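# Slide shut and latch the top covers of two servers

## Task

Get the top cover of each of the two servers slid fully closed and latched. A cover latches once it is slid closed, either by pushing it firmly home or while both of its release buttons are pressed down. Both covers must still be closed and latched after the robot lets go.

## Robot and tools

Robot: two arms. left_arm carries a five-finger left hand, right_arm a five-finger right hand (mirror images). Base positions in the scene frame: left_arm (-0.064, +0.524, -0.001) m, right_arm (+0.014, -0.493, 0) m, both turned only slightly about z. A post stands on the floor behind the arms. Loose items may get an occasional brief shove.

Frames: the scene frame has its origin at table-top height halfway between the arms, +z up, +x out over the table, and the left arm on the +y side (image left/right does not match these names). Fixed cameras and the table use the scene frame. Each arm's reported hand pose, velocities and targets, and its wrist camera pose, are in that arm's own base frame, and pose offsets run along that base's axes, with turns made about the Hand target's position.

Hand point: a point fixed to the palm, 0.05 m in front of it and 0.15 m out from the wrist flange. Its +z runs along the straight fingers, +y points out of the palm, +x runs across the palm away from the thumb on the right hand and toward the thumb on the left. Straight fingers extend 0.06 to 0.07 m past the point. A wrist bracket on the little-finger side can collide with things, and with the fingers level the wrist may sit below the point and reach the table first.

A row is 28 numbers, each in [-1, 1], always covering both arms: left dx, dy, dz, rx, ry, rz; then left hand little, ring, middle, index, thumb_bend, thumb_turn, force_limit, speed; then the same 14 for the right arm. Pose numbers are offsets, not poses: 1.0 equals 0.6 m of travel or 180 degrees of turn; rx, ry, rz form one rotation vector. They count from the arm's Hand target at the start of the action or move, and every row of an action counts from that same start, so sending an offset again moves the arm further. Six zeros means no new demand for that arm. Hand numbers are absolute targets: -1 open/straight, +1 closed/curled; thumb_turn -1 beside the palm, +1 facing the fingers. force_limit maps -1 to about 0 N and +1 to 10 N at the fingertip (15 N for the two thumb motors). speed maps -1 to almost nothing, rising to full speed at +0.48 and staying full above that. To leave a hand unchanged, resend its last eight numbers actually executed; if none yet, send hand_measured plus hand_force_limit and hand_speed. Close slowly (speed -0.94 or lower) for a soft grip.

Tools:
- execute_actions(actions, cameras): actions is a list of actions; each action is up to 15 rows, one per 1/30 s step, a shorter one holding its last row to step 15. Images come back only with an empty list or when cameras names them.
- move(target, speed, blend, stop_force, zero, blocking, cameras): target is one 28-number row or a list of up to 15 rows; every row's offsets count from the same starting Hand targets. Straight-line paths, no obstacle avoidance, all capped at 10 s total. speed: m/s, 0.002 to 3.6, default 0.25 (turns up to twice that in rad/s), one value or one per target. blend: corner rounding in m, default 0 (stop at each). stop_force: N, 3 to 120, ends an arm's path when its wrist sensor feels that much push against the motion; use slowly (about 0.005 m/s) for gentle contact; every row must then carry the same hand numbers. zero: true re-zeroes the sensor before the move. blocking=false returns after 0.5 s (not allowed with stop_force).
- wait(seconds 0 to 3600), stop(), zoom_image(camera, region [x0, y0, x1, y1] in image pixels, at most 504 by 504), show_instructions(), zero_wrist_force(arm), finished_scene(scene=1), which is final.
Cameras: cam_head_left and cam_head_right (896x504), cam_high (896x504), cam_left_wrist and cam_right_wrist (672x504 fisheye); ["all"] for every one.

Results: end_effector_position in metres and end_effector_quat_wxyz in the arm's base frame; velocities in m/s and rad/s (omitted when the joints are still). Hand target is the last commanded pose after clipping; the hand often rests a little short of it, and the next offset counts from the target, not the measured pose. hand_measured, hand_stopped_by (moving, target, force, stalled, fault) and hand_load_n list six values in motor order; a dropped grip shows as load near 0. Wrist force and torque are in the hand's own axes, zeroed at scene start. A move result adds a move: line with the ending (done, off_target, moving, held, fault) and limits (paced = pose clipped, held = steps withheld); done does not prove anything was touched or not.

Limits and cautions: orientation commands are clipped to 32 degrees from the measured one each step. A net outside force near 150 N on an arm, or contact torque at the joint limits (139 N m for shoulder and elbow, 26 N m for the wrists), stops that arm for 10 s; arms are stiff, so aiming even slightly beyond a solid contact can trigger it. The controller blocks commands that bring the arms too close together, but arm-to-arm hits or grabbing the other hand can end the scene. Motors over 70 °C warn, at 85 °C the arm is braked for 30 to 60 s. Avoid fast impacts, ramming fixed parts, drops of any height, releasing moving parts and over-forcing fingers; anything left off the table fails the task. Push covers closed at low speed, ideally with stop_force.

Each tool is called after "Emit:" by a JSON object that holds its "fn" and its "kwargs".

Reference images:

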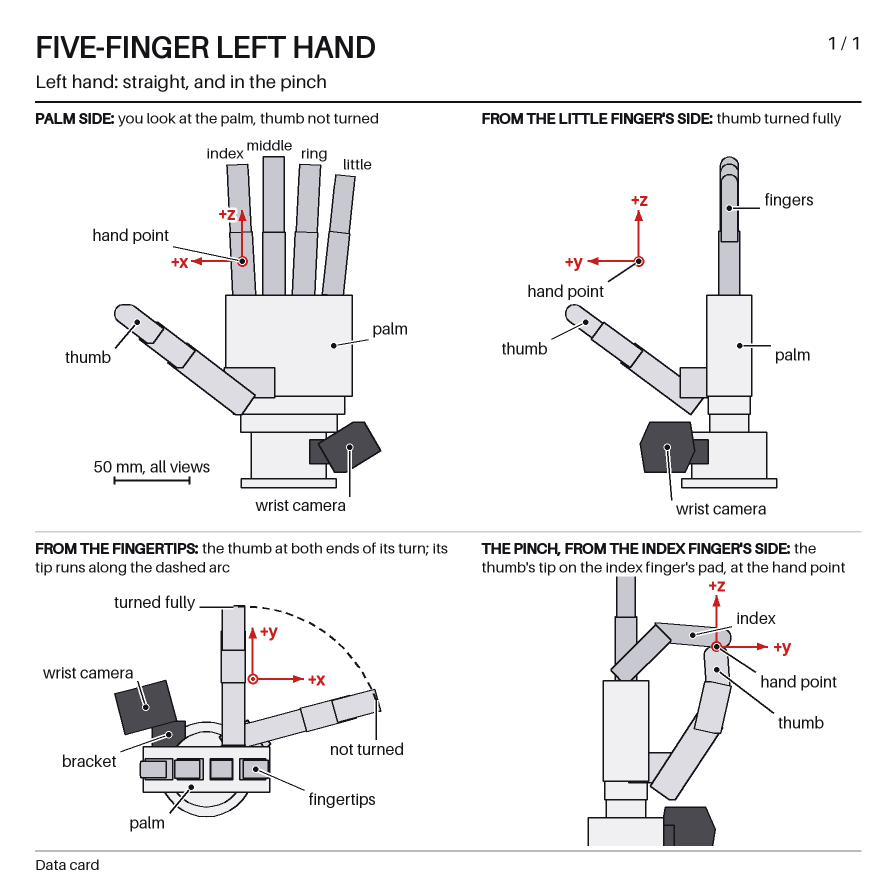

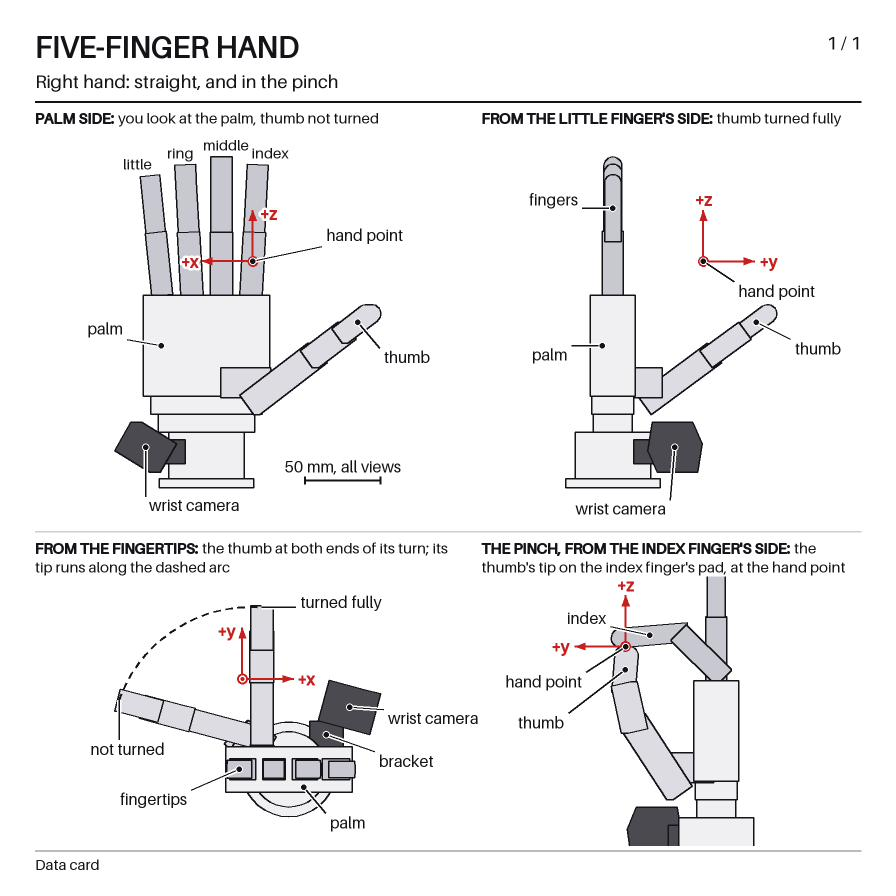

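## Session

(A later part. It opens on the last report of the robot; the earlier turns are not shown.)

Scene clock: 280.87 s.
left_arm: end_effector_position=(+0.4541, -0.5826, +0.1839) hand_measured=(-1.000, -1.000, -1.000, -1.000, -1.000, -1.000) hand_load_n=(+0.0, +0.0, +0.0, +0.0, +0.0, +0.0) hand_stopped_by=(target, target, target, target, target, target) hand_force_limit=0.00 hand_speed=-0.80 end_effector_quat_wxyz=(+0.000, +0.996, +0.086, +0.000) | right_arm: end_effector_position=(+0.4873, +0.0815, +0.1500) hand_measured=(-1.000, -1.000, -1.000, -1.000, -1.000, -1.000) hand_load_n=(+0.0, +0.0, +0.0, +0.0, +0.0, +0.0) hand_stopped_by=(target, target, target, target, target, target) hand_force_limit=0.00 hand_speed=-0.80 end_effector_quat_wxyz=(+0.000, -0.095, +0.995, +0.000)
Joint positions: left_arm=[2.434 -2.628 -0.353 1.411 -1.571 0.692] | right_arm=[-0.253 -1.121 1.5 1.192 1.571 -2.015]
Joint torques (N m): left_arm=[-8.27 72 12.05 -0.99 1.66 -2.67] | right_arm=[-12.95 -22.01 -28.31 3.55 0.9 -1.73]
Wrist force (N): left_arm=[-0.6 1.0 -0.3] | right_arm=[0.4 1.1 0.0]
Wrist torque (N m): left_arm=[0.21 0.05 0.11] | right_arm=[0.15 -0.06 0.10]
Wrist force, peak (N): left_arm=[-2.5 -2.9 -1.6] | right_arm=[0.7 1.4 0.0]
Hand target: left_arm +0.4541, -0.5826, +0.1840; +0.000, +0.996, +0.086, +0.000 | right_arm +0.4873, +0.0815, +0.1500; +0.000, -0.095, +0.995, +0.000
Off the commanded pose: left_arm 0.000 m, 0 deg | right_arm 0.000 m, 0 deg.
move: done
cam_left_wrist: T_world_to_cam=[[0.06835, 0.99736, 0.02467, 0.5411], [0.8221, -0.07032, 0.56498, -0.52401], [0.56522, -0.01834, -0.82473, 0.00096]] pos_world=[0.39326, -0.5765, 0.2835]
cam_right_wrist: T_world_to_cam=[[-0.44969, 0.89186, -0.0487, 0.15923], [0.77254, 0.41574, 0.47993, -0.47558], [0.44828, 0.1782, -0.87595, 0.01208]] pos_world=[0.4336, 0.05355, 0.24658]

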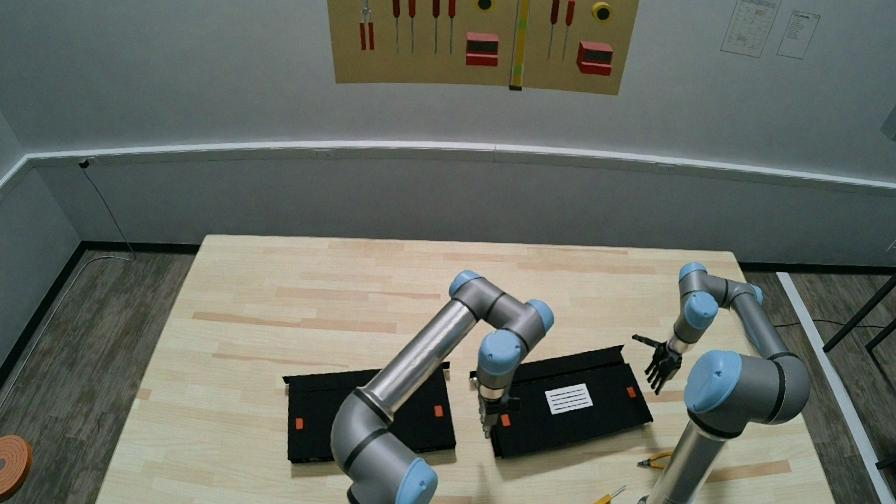

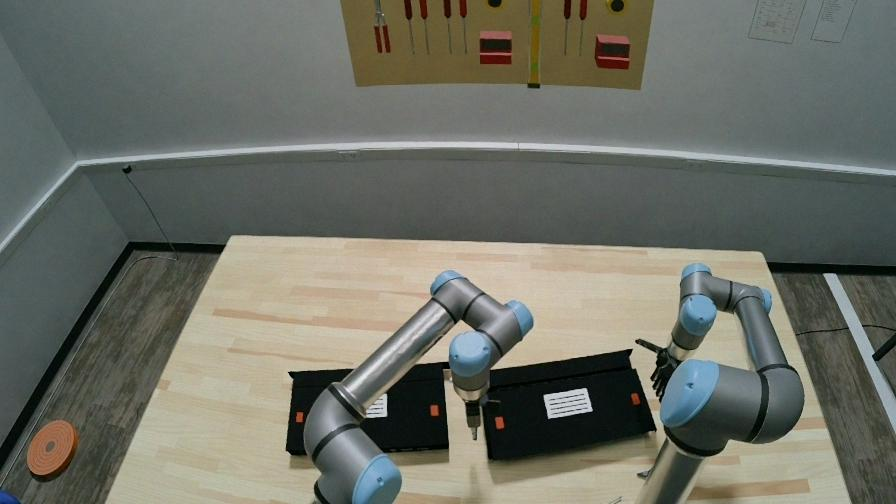

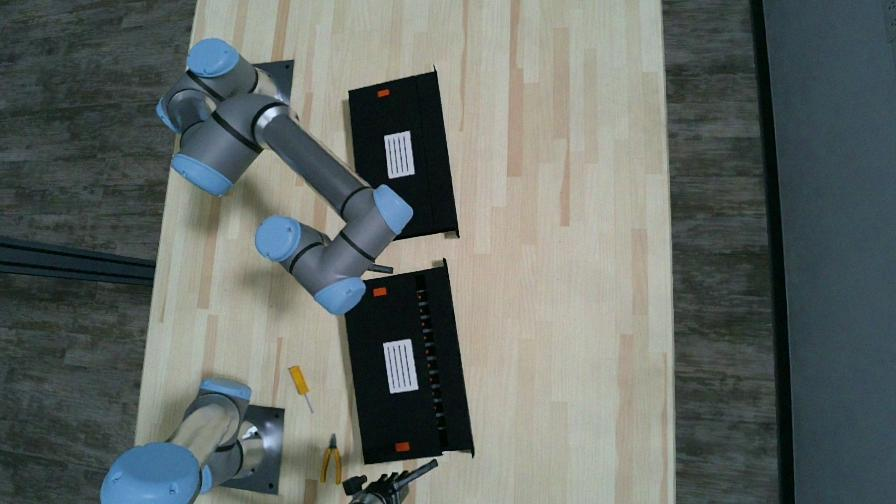

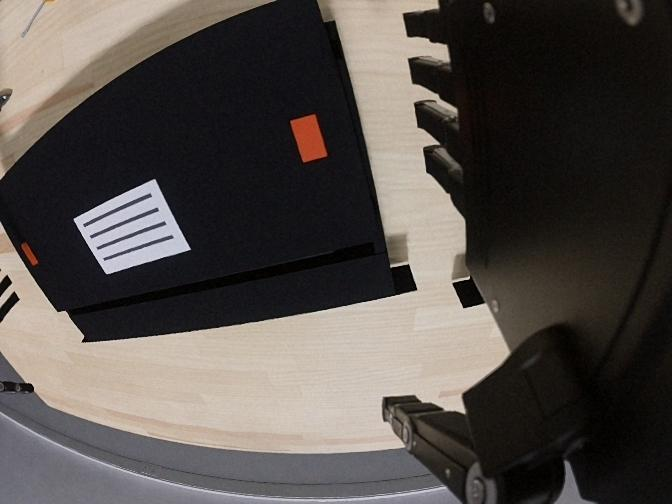

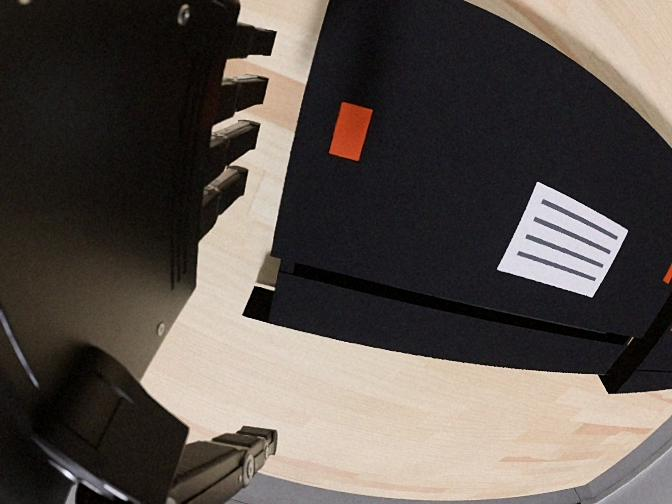

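Emit:
{"fn": "zoom_image", "kwargs": {"camera": "cam_left_wrist", "region": [260, 0, 430, 310]}}

Emit:
{"fn": "zoom_image", "kwargs": {"camera": "cam_right_wrist", "region": [230, 0, 440, 340]}}

Emit:
{"fn": "zoom_image", "kwargs": {"camera": "cam_high", "region": [330, 250, 490, 480]}}

Emit:
{"fn": "zoom_image", "kwargs": {"camera": "cam_head_right", "region": [470, 340, 670, 470]}}

Scaled by 1.626 from the camera's image (finer frame: 960x720).

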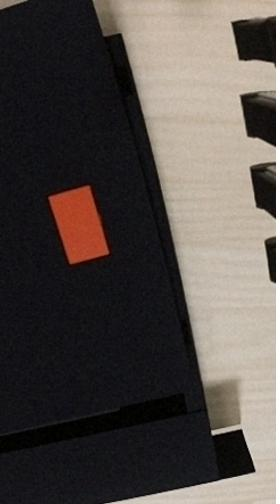

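Scaled by 1.482 from the camera's image (finer frame: 960x720).

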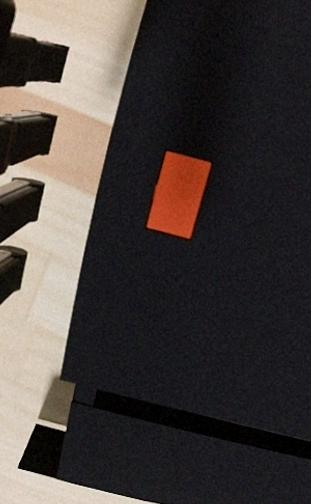

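Scaled by 2.191 from the camera's image (finer frame: 1280x720).

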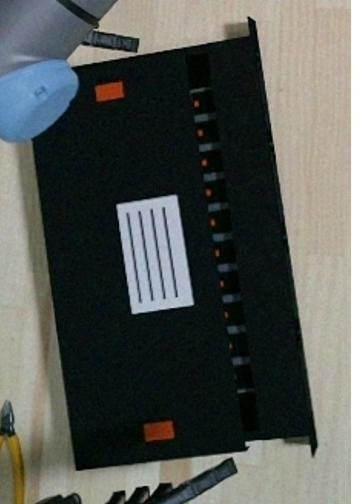

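Scaled by 2.520 from the camera's image (finer frame: 1280x720).

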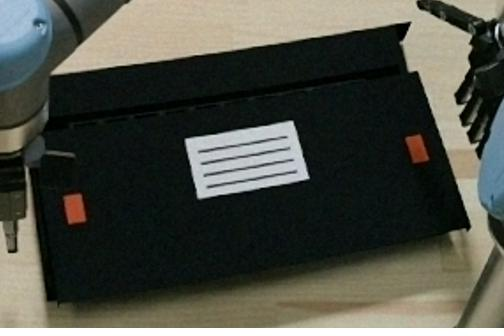

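Emit:
{"fn": "move", "kwargs": {"target": [[0.0083,-0.0248,0,0,0,0,-1,-1,-1,-1,-1,-1,0,-0.8,-0.0482,-0.0178,0,0,0,0,-1,-1,-1,-1,-1,-1,0,-0.8],[0.0083,-0.0248,-0.11,0,0,0,-1,-1,-1,-1,-1,-1,0,-0.8,-0.0482,-0.0178,-0.0783,0,0,0,-1,-1,-1,-1,-1,-1,0,-0.8]], "speed": 0.08, "cameras": ["all"]}}

Scene clock: 308.20 s.
left_arm: end_effector_position=(+0.4591, -0.5975, +0.1180) hand_measured=(-1.000, -1.000, -1.000, -1.000, -1.000, -1.000) hand_load_n=(+0.0, -0.5, +0.0, +0.0, +0.0, +0.0) hand_stopped_by=(target, target, target, target, target, target) hand_force_limit=0.00 hand_speed=-0.80 end_effector_quat_wxyz=(+0.000, +0.996, +0.086, +0.000) | right_arm: end_effector_position=(+0.4584, +0.0708, +0.1030) hand_measured=(-1.000, -1.000, -1.000, -1.000, -1.000, -1.000) hand_load_n=(+0.0, +0.0, +0.5, +0.0, +0.0, +0.0) hand_stopped_by=(target, target, target, target, target, target) hand_force_limit=0.00 hand_speed=-0.80 end_effector_quat_wxyz=(+0.000, -0.095, +0.995, +0.000)
Joint positions: left_arm=[2.422 -2.68 -0.42 1.53 -1.571 0.68] | right_arm=[-0.295 -1.138 1.658 1.05 1.571 -2.056]
Joint torques (N m): left_arm=[8.61 72.47 11.26 0.45 1.74 1.79] | right_arm=[-8.78 -21.48 -4.36 1.1 -1.35 -0.44]
Wrist force (N): left_arm=[-0.4 1.0 -0.5] | right_arm=[0.4 0.9 0.0]
Wrist torque (N m): left_arm=[0.21 0.02 0.01] | right_arm=[0.11 -0.06 0.09]
Wrist force, peak (N): left_arm=[-0.9 1.2 -0.3] | right_arm=[0.4 1.3 0.3]
Hand target: left_arm +0.4591, -0.5975, +0.1180; +0.000, +0.996, +0.086, +0.000 | right_arm +0.4584, +0.0708, +0.1030; +0.000, -0.095, +0.995, +0.000
Off the commanded pose: left_arm 0.000 m, 0 deg | right_arm 0.000 m, 0 deg.
move: done
cam_left_wrist: T_world_to_cam=[[0.06832, 0.99736, 0.02455, 0.55729], [0.82198, -0.07022, 0.56517, -0.49187], [0.56541, -0.01844, -0.82461, -0.05665]] pos_world=[0.39826, -0.5914, 0.2176]
cam_right_wrist: T_world_to_cam=[[-0.44969, 0.89185, -0.04871, 0.15349], [0.77254, 0.41574, 0.47993, -0.42624], [0.44828, 0.1782, -0.87595, -0.01423]] pos_world=[0.4047, 0.04285, 0.19958]

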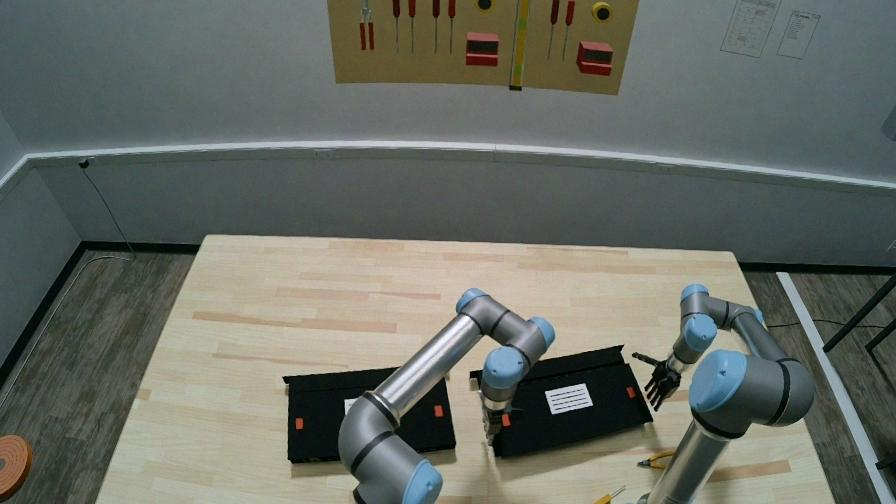

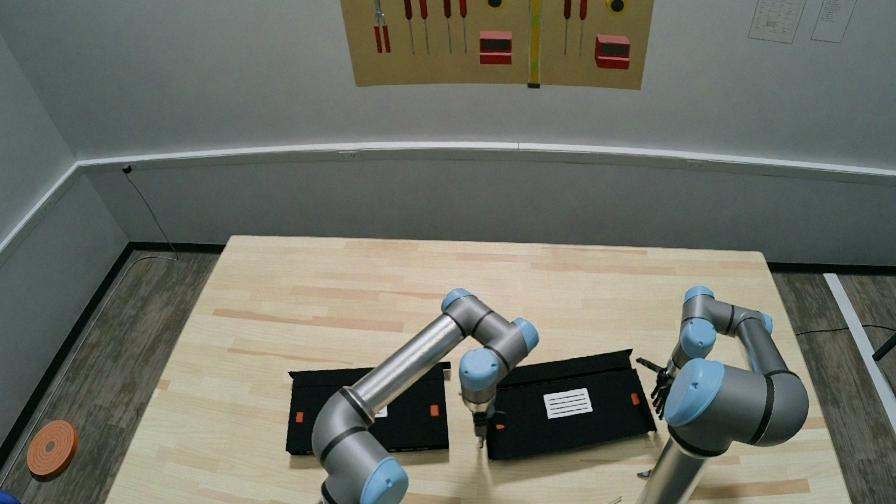

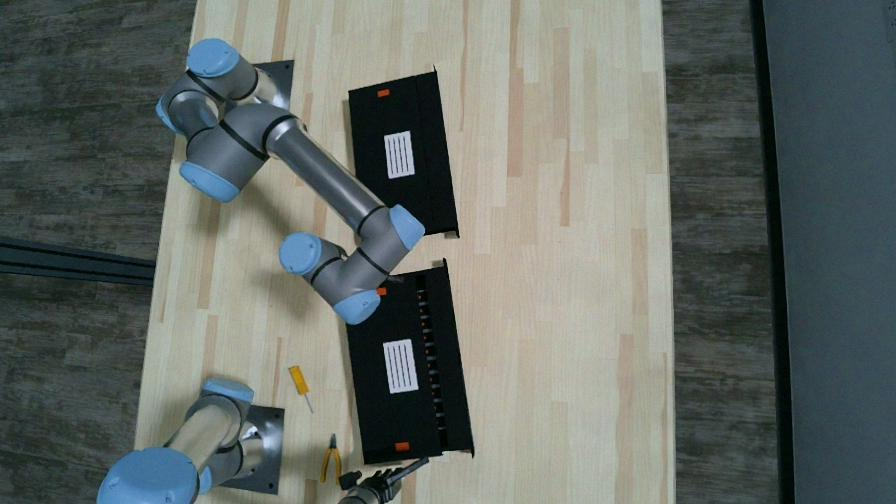

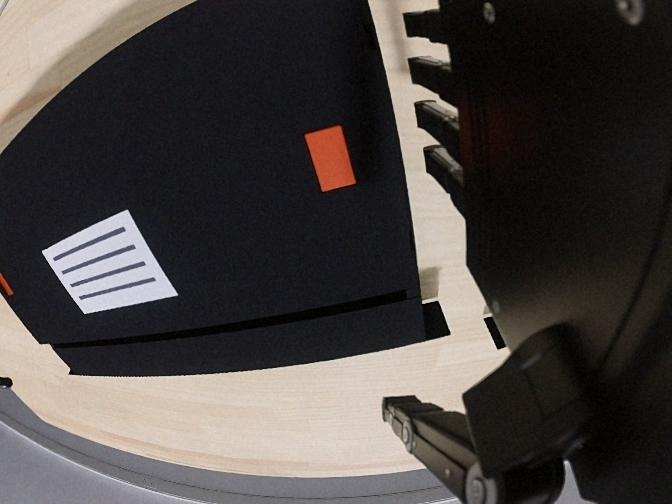

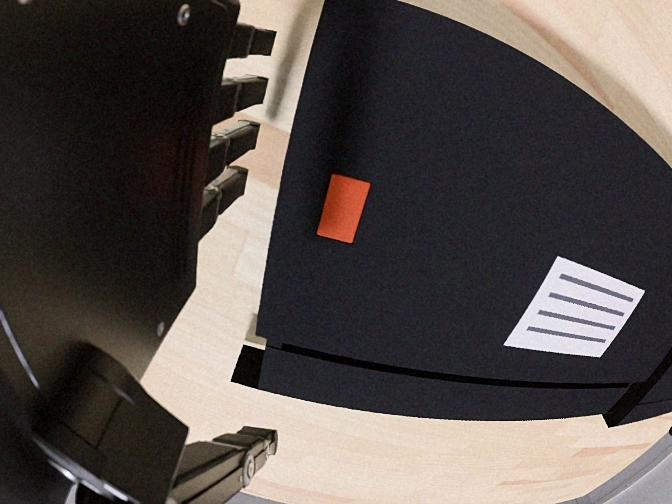

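Emit:
{"fn": "move", "kwargs": {"target": [0.0088,-0.0492,0,0,0,0,-1,-1,-1,-1,-1,-1,0,-0.8,-0.0092,0.0492,0,0,0,0,-1,-1,-1,-1,-1,-1,0,-0.8], "speed": 0.01, "stop_force": 3, "cameras": ["cam_left_wrist","cam_right_wrist"]}}

Scene clock: 315.13 s.
left_arm: end_effector_position=(+0.4617, -0.6127, +0.1179) hand_measured=(-1.000, -1.000, -1.000, -1.000, -1.000, -1.000) hand_load_n=(+0.0, +0.0, +0.0, +0.0, +0.0, +0.0) hand_stopped_by=(target, target, target, target, target, target) hand_force_limit=0.00 hand_speed=-0.80 end_effector_quat_wxyz=(+0.001, +0.996, +0.086, +0.001) | right_arm: end_effector_position=(+0.4553, +0.0875, +0.1030) hand_measured=(-1.000, -1.000, -1.000, -1.000, -1.000, -1.000) hand_load_n=(+0.0, +0.0, +0.0, +0.0, +0.0, +0.0) hand_stopped_by=(target, target, target, target, target, target) hand_force_limit=0.00 hand_speed=-0.80 end_effector_quat_wxyz=(+0.000, -0.095, +0.995, +0.000)
Joint positions: left_arm=[2.408 -2.783 -0.215 1.428 -1.571 0.665] | right_arm=[-0.258 -1.143 1.667 1.048 1.57 -2.02]
Joint torques (N m): left_arm=[8.26 75.39 11.47 0.54 0.96 1.77] | right_arm=[-11.92 -21.15 -26.19 3.6 -1.55 -1.86]
Wrist force (N): left_arm=[-1.2 -0.5 0.3] | right_arm=[0.3 1.2 0.1]
Wrist torque (N m): left_arm=[0.15 0.15 0.06] | right_arm=[0.15 -0.05 0.09]
Wrist force, peak (N): left_arm=[-0.3 -3.0 -0.8] | right_arm=[1.3 -3.7 0.1]
Hand target: left_arm +0.4617, -0.6127, +0.1179; +0.001, +0.996, +0.086, +0.001 (not the last commanded pose) | right_arm +0.4553, +0.0875, +0.1030; +0.000, -0.095, +0.995, +0.000 (not the last commanded pose)
Off the commanded pose: left_arm 0.015 m, 0 deg | right_arm 0.013 m, 0 deg.
move: contact (left_arm, right_arm)
cam_left_wrist: T_world_to_cam=[[0.06836, 0.99738, 0.02378, 0.57233], [0.82169, -0.06981, 0.56564, -0.49475], [0.56581, -0.01913, -0.82431, -0.05913]] pos_world=[0.40086, -0.6065, 0.2175]
cam_right_wrist: T_world_to_cam=[[-0.44969, 0.89186, -0.0487, 0.1372], [0.77254, 0.41574, 0.47993, -0.43079], [0.44828, 0.1782, -0.87595, -0.01582]] pos_world=[0.40159, 0.05955, 0.19958]

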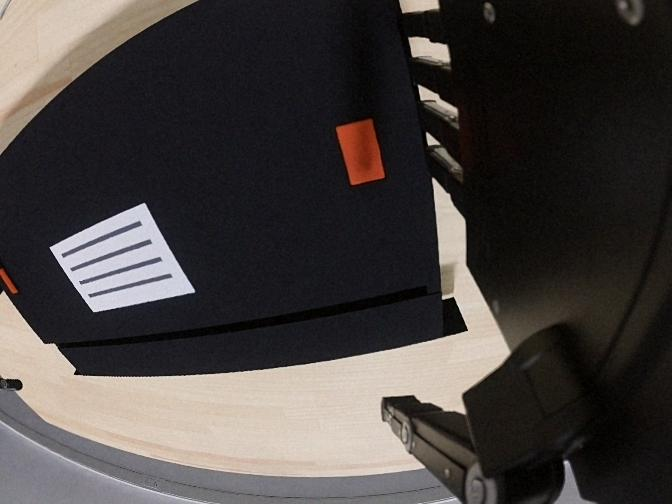

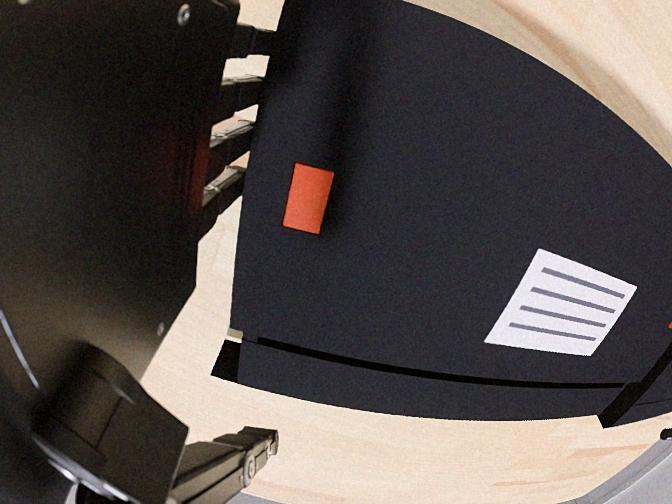

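Emit:
{"fn": "move", "kwargs": {"target": [0,0,0,0,0,0,-1,-1,-1,-1,-1,-1,0,-0.8,-0.0046,0.0246,0,0,0,0,-1,-1,-1,-1,-1,-1,0,-0.8], "speed": 0.003, "stop_force": 14}}

Scene clock: 319.67 s.
left_arm: end_effector_position=(+0.4617, -0.6127, +0.1179) hand_measured=(-1.000, -1.000, -1.000, -1.000, -1.000, -1.000) hand_load_n=(+0.0, +0.0, +0.0, +1.0, +0.0, +0.0) hand_stopped_by=(target, target, target, target, target, target) hand_force_limit=0.00 hand_speed=-0.80 end_effector_quat_wxyz=(+0.001, +0.996, +0.086, +0.001) | right_arm: end_effector_position=(+0.4551, +0.0887, +0.1030) hand_measured=(-1.000, -1.000, -1.000, -1.000, -1.000, -1.000) hand_load_n=(+0.0, +0.5, +0.0, +0.0, +0.0, +0.0) hand_stopped_by=(target, target, target, target, target, target) hand_force_limit=0.00 hand_speed=-0.80 end_effector_quat_wxyz=(+0.000, -0.095, +0.995, +0.000)
Joint positions: left_arm=[2.408 -2.783 -0.215 1.428 -1.571 0.665] | right_arm=[-0.256 -1.144 1.667 1.047 1.57 -2.017]
Joint torques (N m): left_arm=[-7.04 75.99 17.24 0.7 3.9 1.85] | right_arm=[-6.42 -23.76 -21.92 3.26 -1.91 -1.5]
Wrist force (N): left_arm=[1.1 -12.2 0.9] | right_arm=[1.8 -10.4 -1.0]
Wrist torque (N m): left_arm=[0.07 0.07 0.22] | right_arm=[0.23 -0.02 -0.55]
Wrist force, peak (N): left_arm=[1.1 -12.7 0.8] | right_arm=[2.5 -14.2 -1.5]
Hand target: left_arm +0.4617, -0.6127, +0.1179; +0.001, +0.996, +0.086, +0.001 | right_arm +0.4551, +0.0887, +0.1030; +0.000, -0.095, +0.995, +0.000 (not the last commanded pose)
Off the commanded pose: left_arm 0.000 m, 0 deg | right_arm 0.014 m, 0 deg.
move: contact (right_arm)

Emit:
{"fn": "move", "kwargs": {"target": [0,0,0.006,0,0,0,-1,-1,-1,-1,-1,-1,0,-0.8,0,0,0.006,0,0,0,-1,-1,-1,-1,-1,-1,0,-0.8], "speed": 0.01, "cameras": ["cam_left_wrist","cam_right_wrist","cam_head_left"]}}

Scene clock: 322.37 s.
left_arm: end_effector_position=(+0.4617, -0.6127, +0.1215) hand_measured=(-1.000, -1.000, -1.000, -1.000, -1.000, -1.000) hand_load_n=(+0.0, +0.0, +0.0, +0.5, +0.0, +0.0) hand_stopped_by=(target, target, target, target, target, target) hand_force_limit=0.00 hand_speed=-0.80 end_effector_quat_wxyz=(+0.001, +0.996, +0.086, +0.001) | right_arm: end_effector_position=(+0.4551, +0.0887, +0.1065) hand_measured=(-1.000, -1.000, -1.000, -1.000, -1.000, -1.000) hand_load_n=(+0.5, +0.0, +0.0, +0.0, +0.0, +0.0) hand_stopped_by=(target, target, target, target, target, target) hand_force_limit=0.00 hand_speed=-0.80 end_effector_quat_wxyz=(+0.000, -0.095, +0.995, +0.000)
Joint positions: left_arm=[2.408 -2.789 -0.193 1.413 -1.571 0.665] | right_arm=[-0.256 -1.148 1.663 1.056 1.57 -2.017]
Joint torques (N m): left_arm=[-8.87 49.14 27.5 -3.27 2.89 1.77] | right_arm=[-5.52 -47.55 -24.91 4.73 -2.23 -1.2]
Wrist force (N): left_arm=[1.8 -11.0 1.3] | right_arm=[2.3 -10.4 3.2]
Wrist torque (N m): left_arm=[0.13 0.04 0.23] | right_arm=[0.00 -0.23 -0.52]
Wrist force, peak (N): left_arm=[1.3 -13.7 2.4] | right_arm=[1.9 -12.6 1.7]
Hand target: left_arm +0.4617, -0.6127, +0.1215; +0.001, +0.996, +0.086, +0.001 | right_arm +0.4551, +0.0887, +0.1066; +0.000, -0.095, +0.995, +0.000
Off the commanded pose: left_arm 0.000 m, 0 deg | right_arm 0.000 m, 0 deg.
move: done
cam_left_wrist: T_world_to_cam=[[0.06836, 0.99738, 0.02378, 0.57225], [0.82169, -0.06981, 0.56564, -0.4967], [0.56581, -0.01913, -0.82431, -0.05611]] pos_world=[0.40076, -0.6065, 0.2211]
cam_right_wrist: T_world_to_cam=[[-0.44966, 0.89187, -0.04868, 0.1362], [0.77256, 0.4157, 0.47994, -0.43287], [0.44828, 0.1782, -0.87595, -0.01279]] pos_world=[0.4014, 0.06075, 0.20318]
Images, in order (width x height): cam_head_left 896x504, cam_left_wrist 672x504, cam_right_wrist 672x504.

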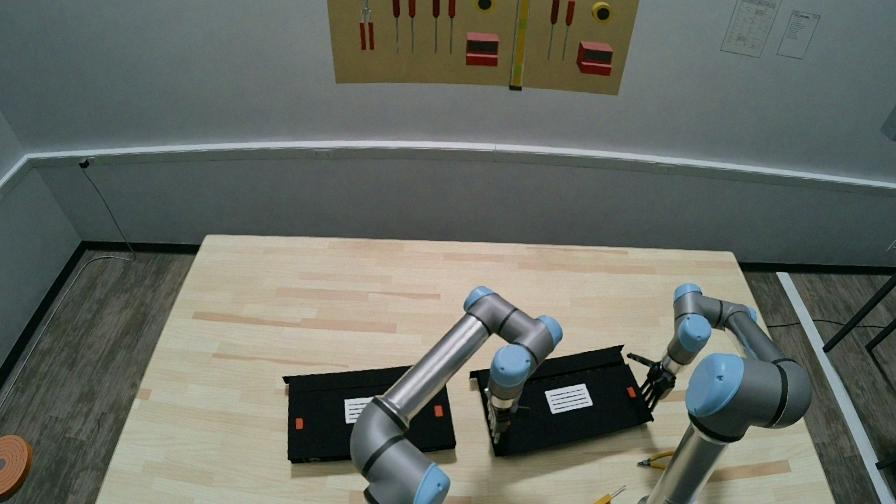

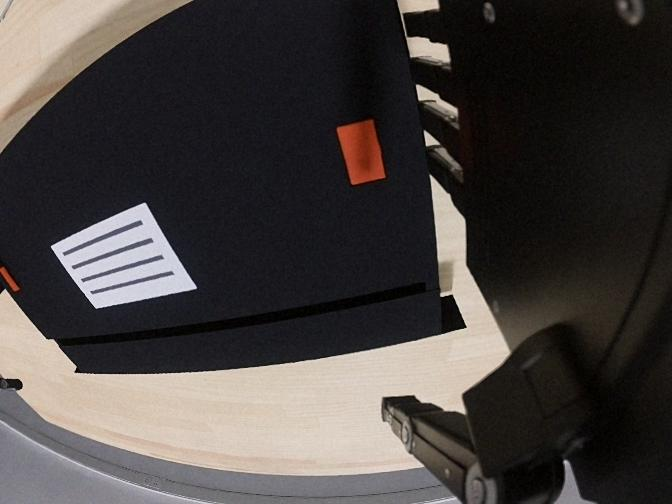

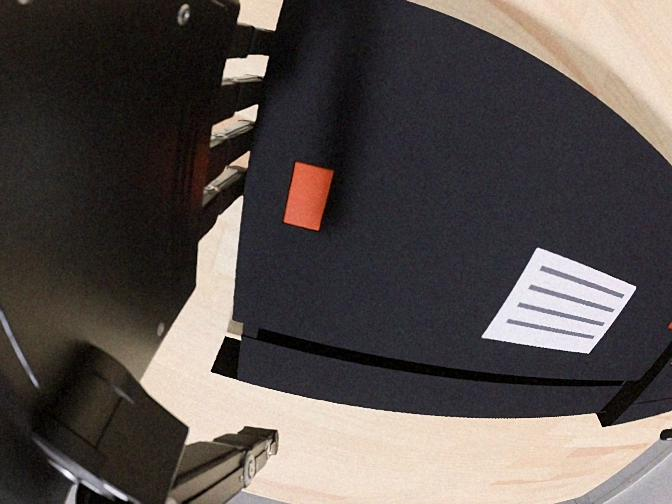

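Emit:
{"fn": "zoom_image", "kwargs": {"camera": "cam_left_wrist", "region": [380, 150, 480, 340]}}

Emit:
{"fn": "zoom_image", "kwargs": {"camera": "cam_right_wrist", "region": [200, 200, 300, 390]}}

Scaled by 2.653 from the camera's image (finer frame: 960x720).

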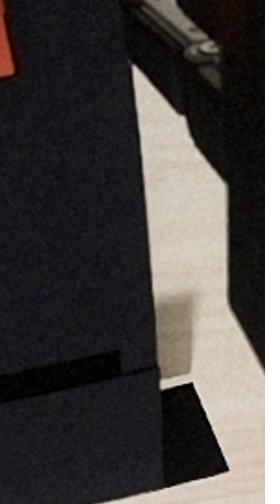

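Scaled by 2.653 from the camera's image (finer frame: 960x720).

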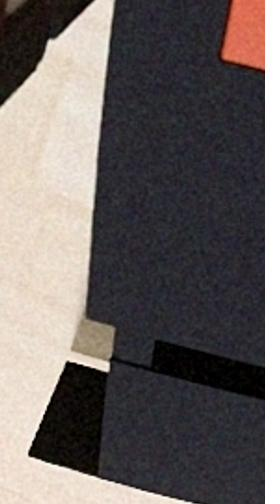

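Emit:
{"fn": "move", "kwargs": {"target": [-0.0023,0.013,0,0,0,0,-1,-1,-1,-1,-1,-1,0,-0.8,-0.0025,0.0129,0,0,0,0,-1,-1,-1,-1,-1,-1,0,-0.8], "speed": 0.01, "cameras": ["all"]}}

Scene clock: 335.93 s.
left_arm: end_effector_position=(+0.4603, -0.6049, +0.1215) hand_measured=(-1.000, -1.000, -1.000, -1.000, -1.000, -1.000) hand_load_n=(+0.0, +0.0, +0.0, +0.0, +0.0, +0.0) hand_stopped_by=(target, target, target, target, target, target) hand_force_limit=0.00 hand_speed=-0.80 end_effector_quat_wxyz=(+0.000, +0.996, +0.086, +0.001) | right_arm: end_effector_position=(+0.4536, +0.0965, +0.1066) hand_measured=(-1.000, -1.000, -1.000, -1.000, -1.000, -1.000) hand_load_n=(+0.0, +0.0, +0.0, +0.0, +0.0, +0.0) hand_stopped_by=(target, target, target, target, target, target) hand_force_limit=0.00 hand_speed=-0.80 end_effector_quat_wxyz=(+0.000, -0.095, +0.995, +0.000)
Joint positions: left_arm=[2.415 -2.724 -0.324 1.478 -1.571 0.673] | right_arm=[-0.239 -1.15 1.666 1.055 1.57 -2]
Joint torques (N m): left_arm=[8.6 73.78 11.54 0.31 1.71 1.77] | right_arm=[10.14 -45.76 -4.14 1.59 0.77 1.68]
Wrist force (N): left_arm=[-1.1 0.9 -0.6] | right_arm=[1.0 -4.4 -0.1]
Wrist torque (N m): left_arm=[0.24 0.15 -0.02] | right_arm=[0.05 -0.06 -0.19]
Wrist force, peak (N): left_arm=[1.9 -11.4 1.5] | right_arm=[2.1 -13.3 2.8]
Hand target: left_arm +0.4603, -0.6049, +0.1215; +0.001, +0.996, +0.086, +0.001 | right_arm +0.4536, +0.0965, +0.1066; +0.000, -0.095, +0.995, +0.000
Off the commanded pose: left_arm 0.000 m, 0 deg | right_arm 0.000 m, 0 deg.
move: done
cam_left_wrist: T_world_to_cam=[[0.06831, 0.99738, 0.02386, 0.56467], [0.8217, -0.06981, 0.56563, -0.4951], [0.56581, -0.01903, -0.82431, -0.05516]] pos_world=[0.39946, -0.5988, 0.2211]
cam_right_wrist: T_world_to_cam=[[-0.44969, 0.89186, -0.0487, 0.12867], [0.77254, 0.41574, 0.47993, -0.43491], [0.44828, 0.1782, -0.87595, -0.01349]] pos_world=[0.3999, 0.06845, 0.20318]

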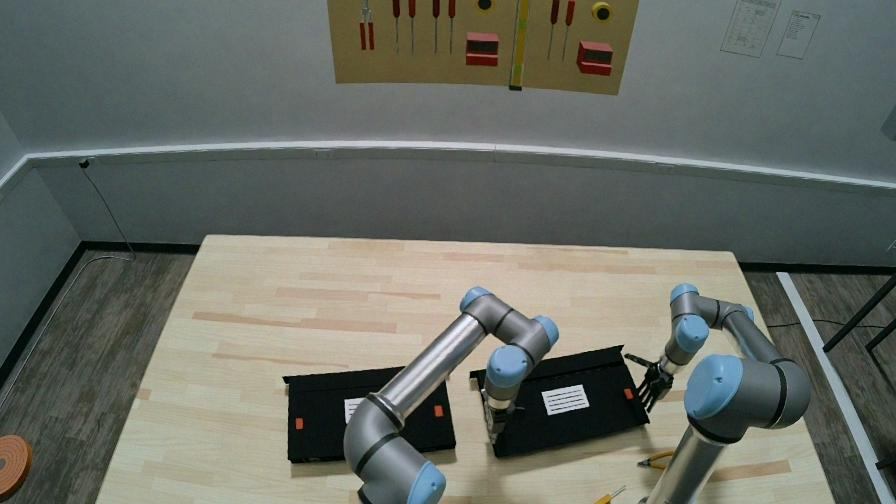

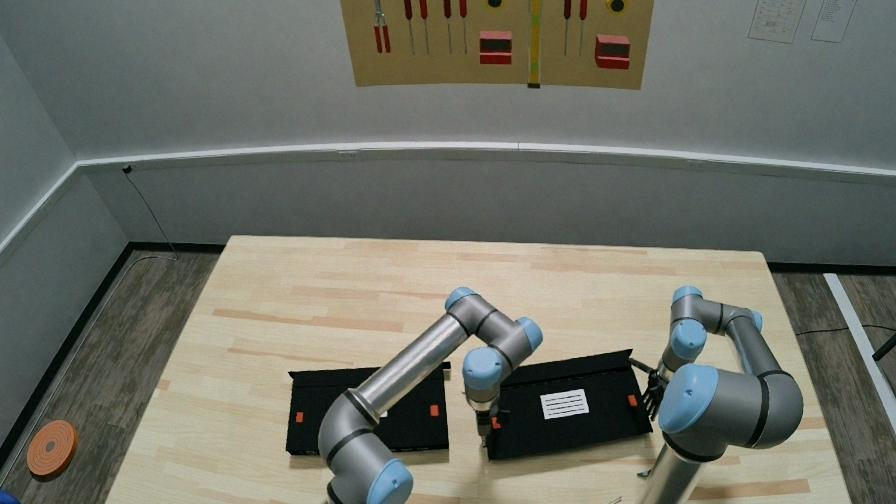

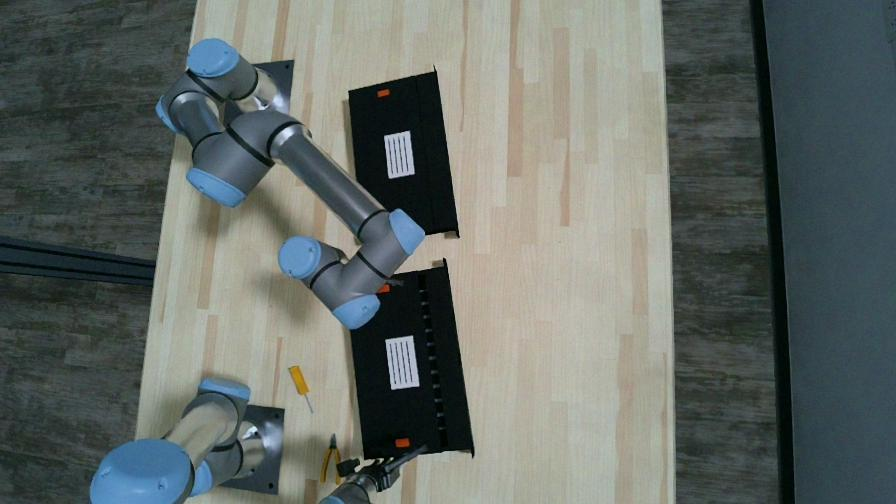

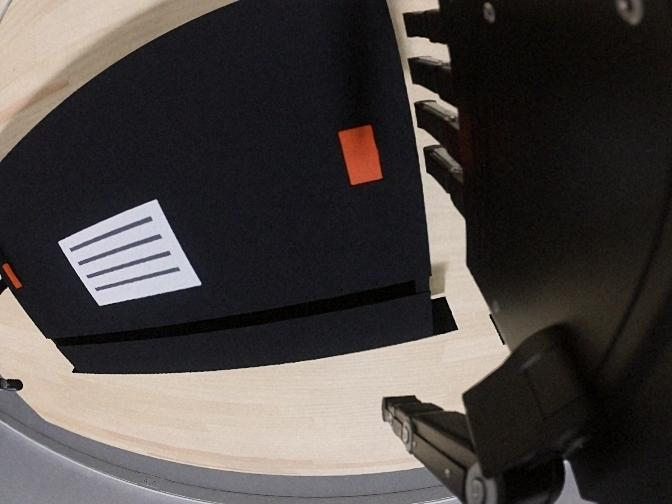

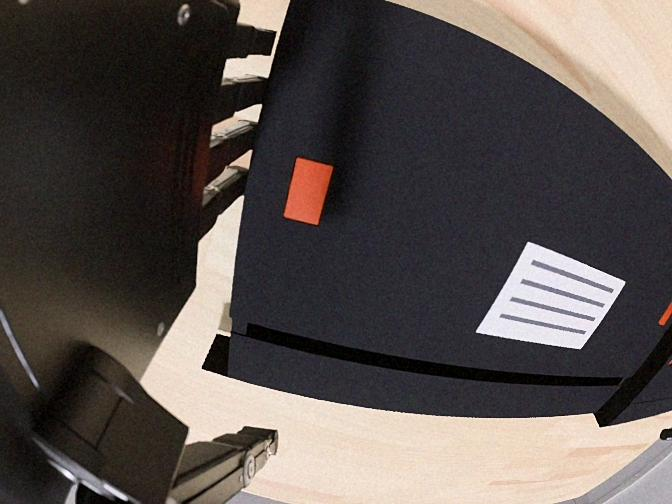

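Emit:
{"fn": "zoom_image", "kwargs": {"camera": "cam_left_wrist", "region": [370, 0, 470, 350]}}

Emit:
{"fn": "zoom_image", "kwargs": {"camera": "cam_right_wrist", "region": [190, 0, 320, 390]}}

Emit:
{"fn": "zoom_image", "kwargs": {"camera": "cam_high", "region": [330, 250, 490, 480]}}

Emit:
{"fn": "zoom_image", "kwargs": {"camera": "cam_head_right", "region": [470, 340, 670, 470]}}

Scaled by 1.440 from the camera's image (finer frame: 960x720).

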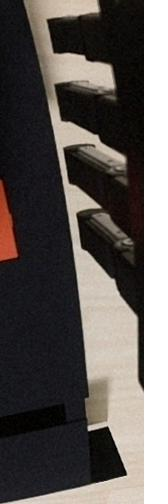

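Scaled by 1.292 from the camera's image (finer frame: 960x720).

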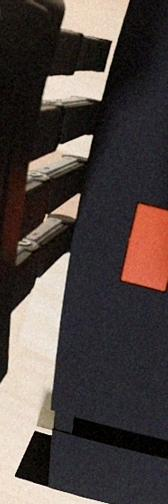

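Scaled by 2.191 from the camera's image (finer frame: 1280x720).

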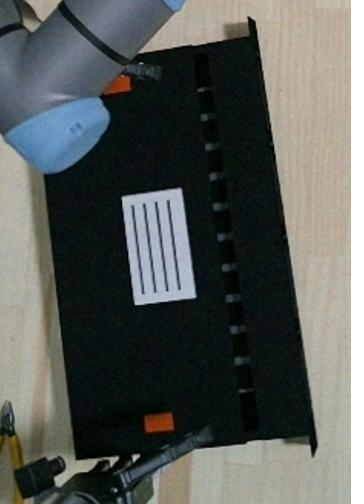

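Scaled by 2.520 from the camera's image (finer frame: 1280x720).

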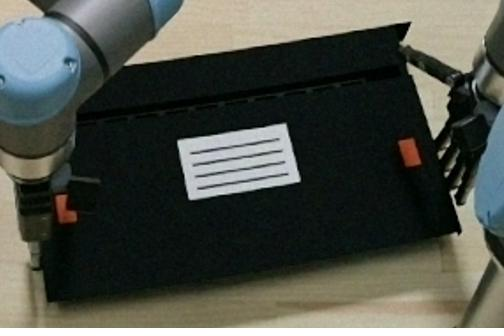

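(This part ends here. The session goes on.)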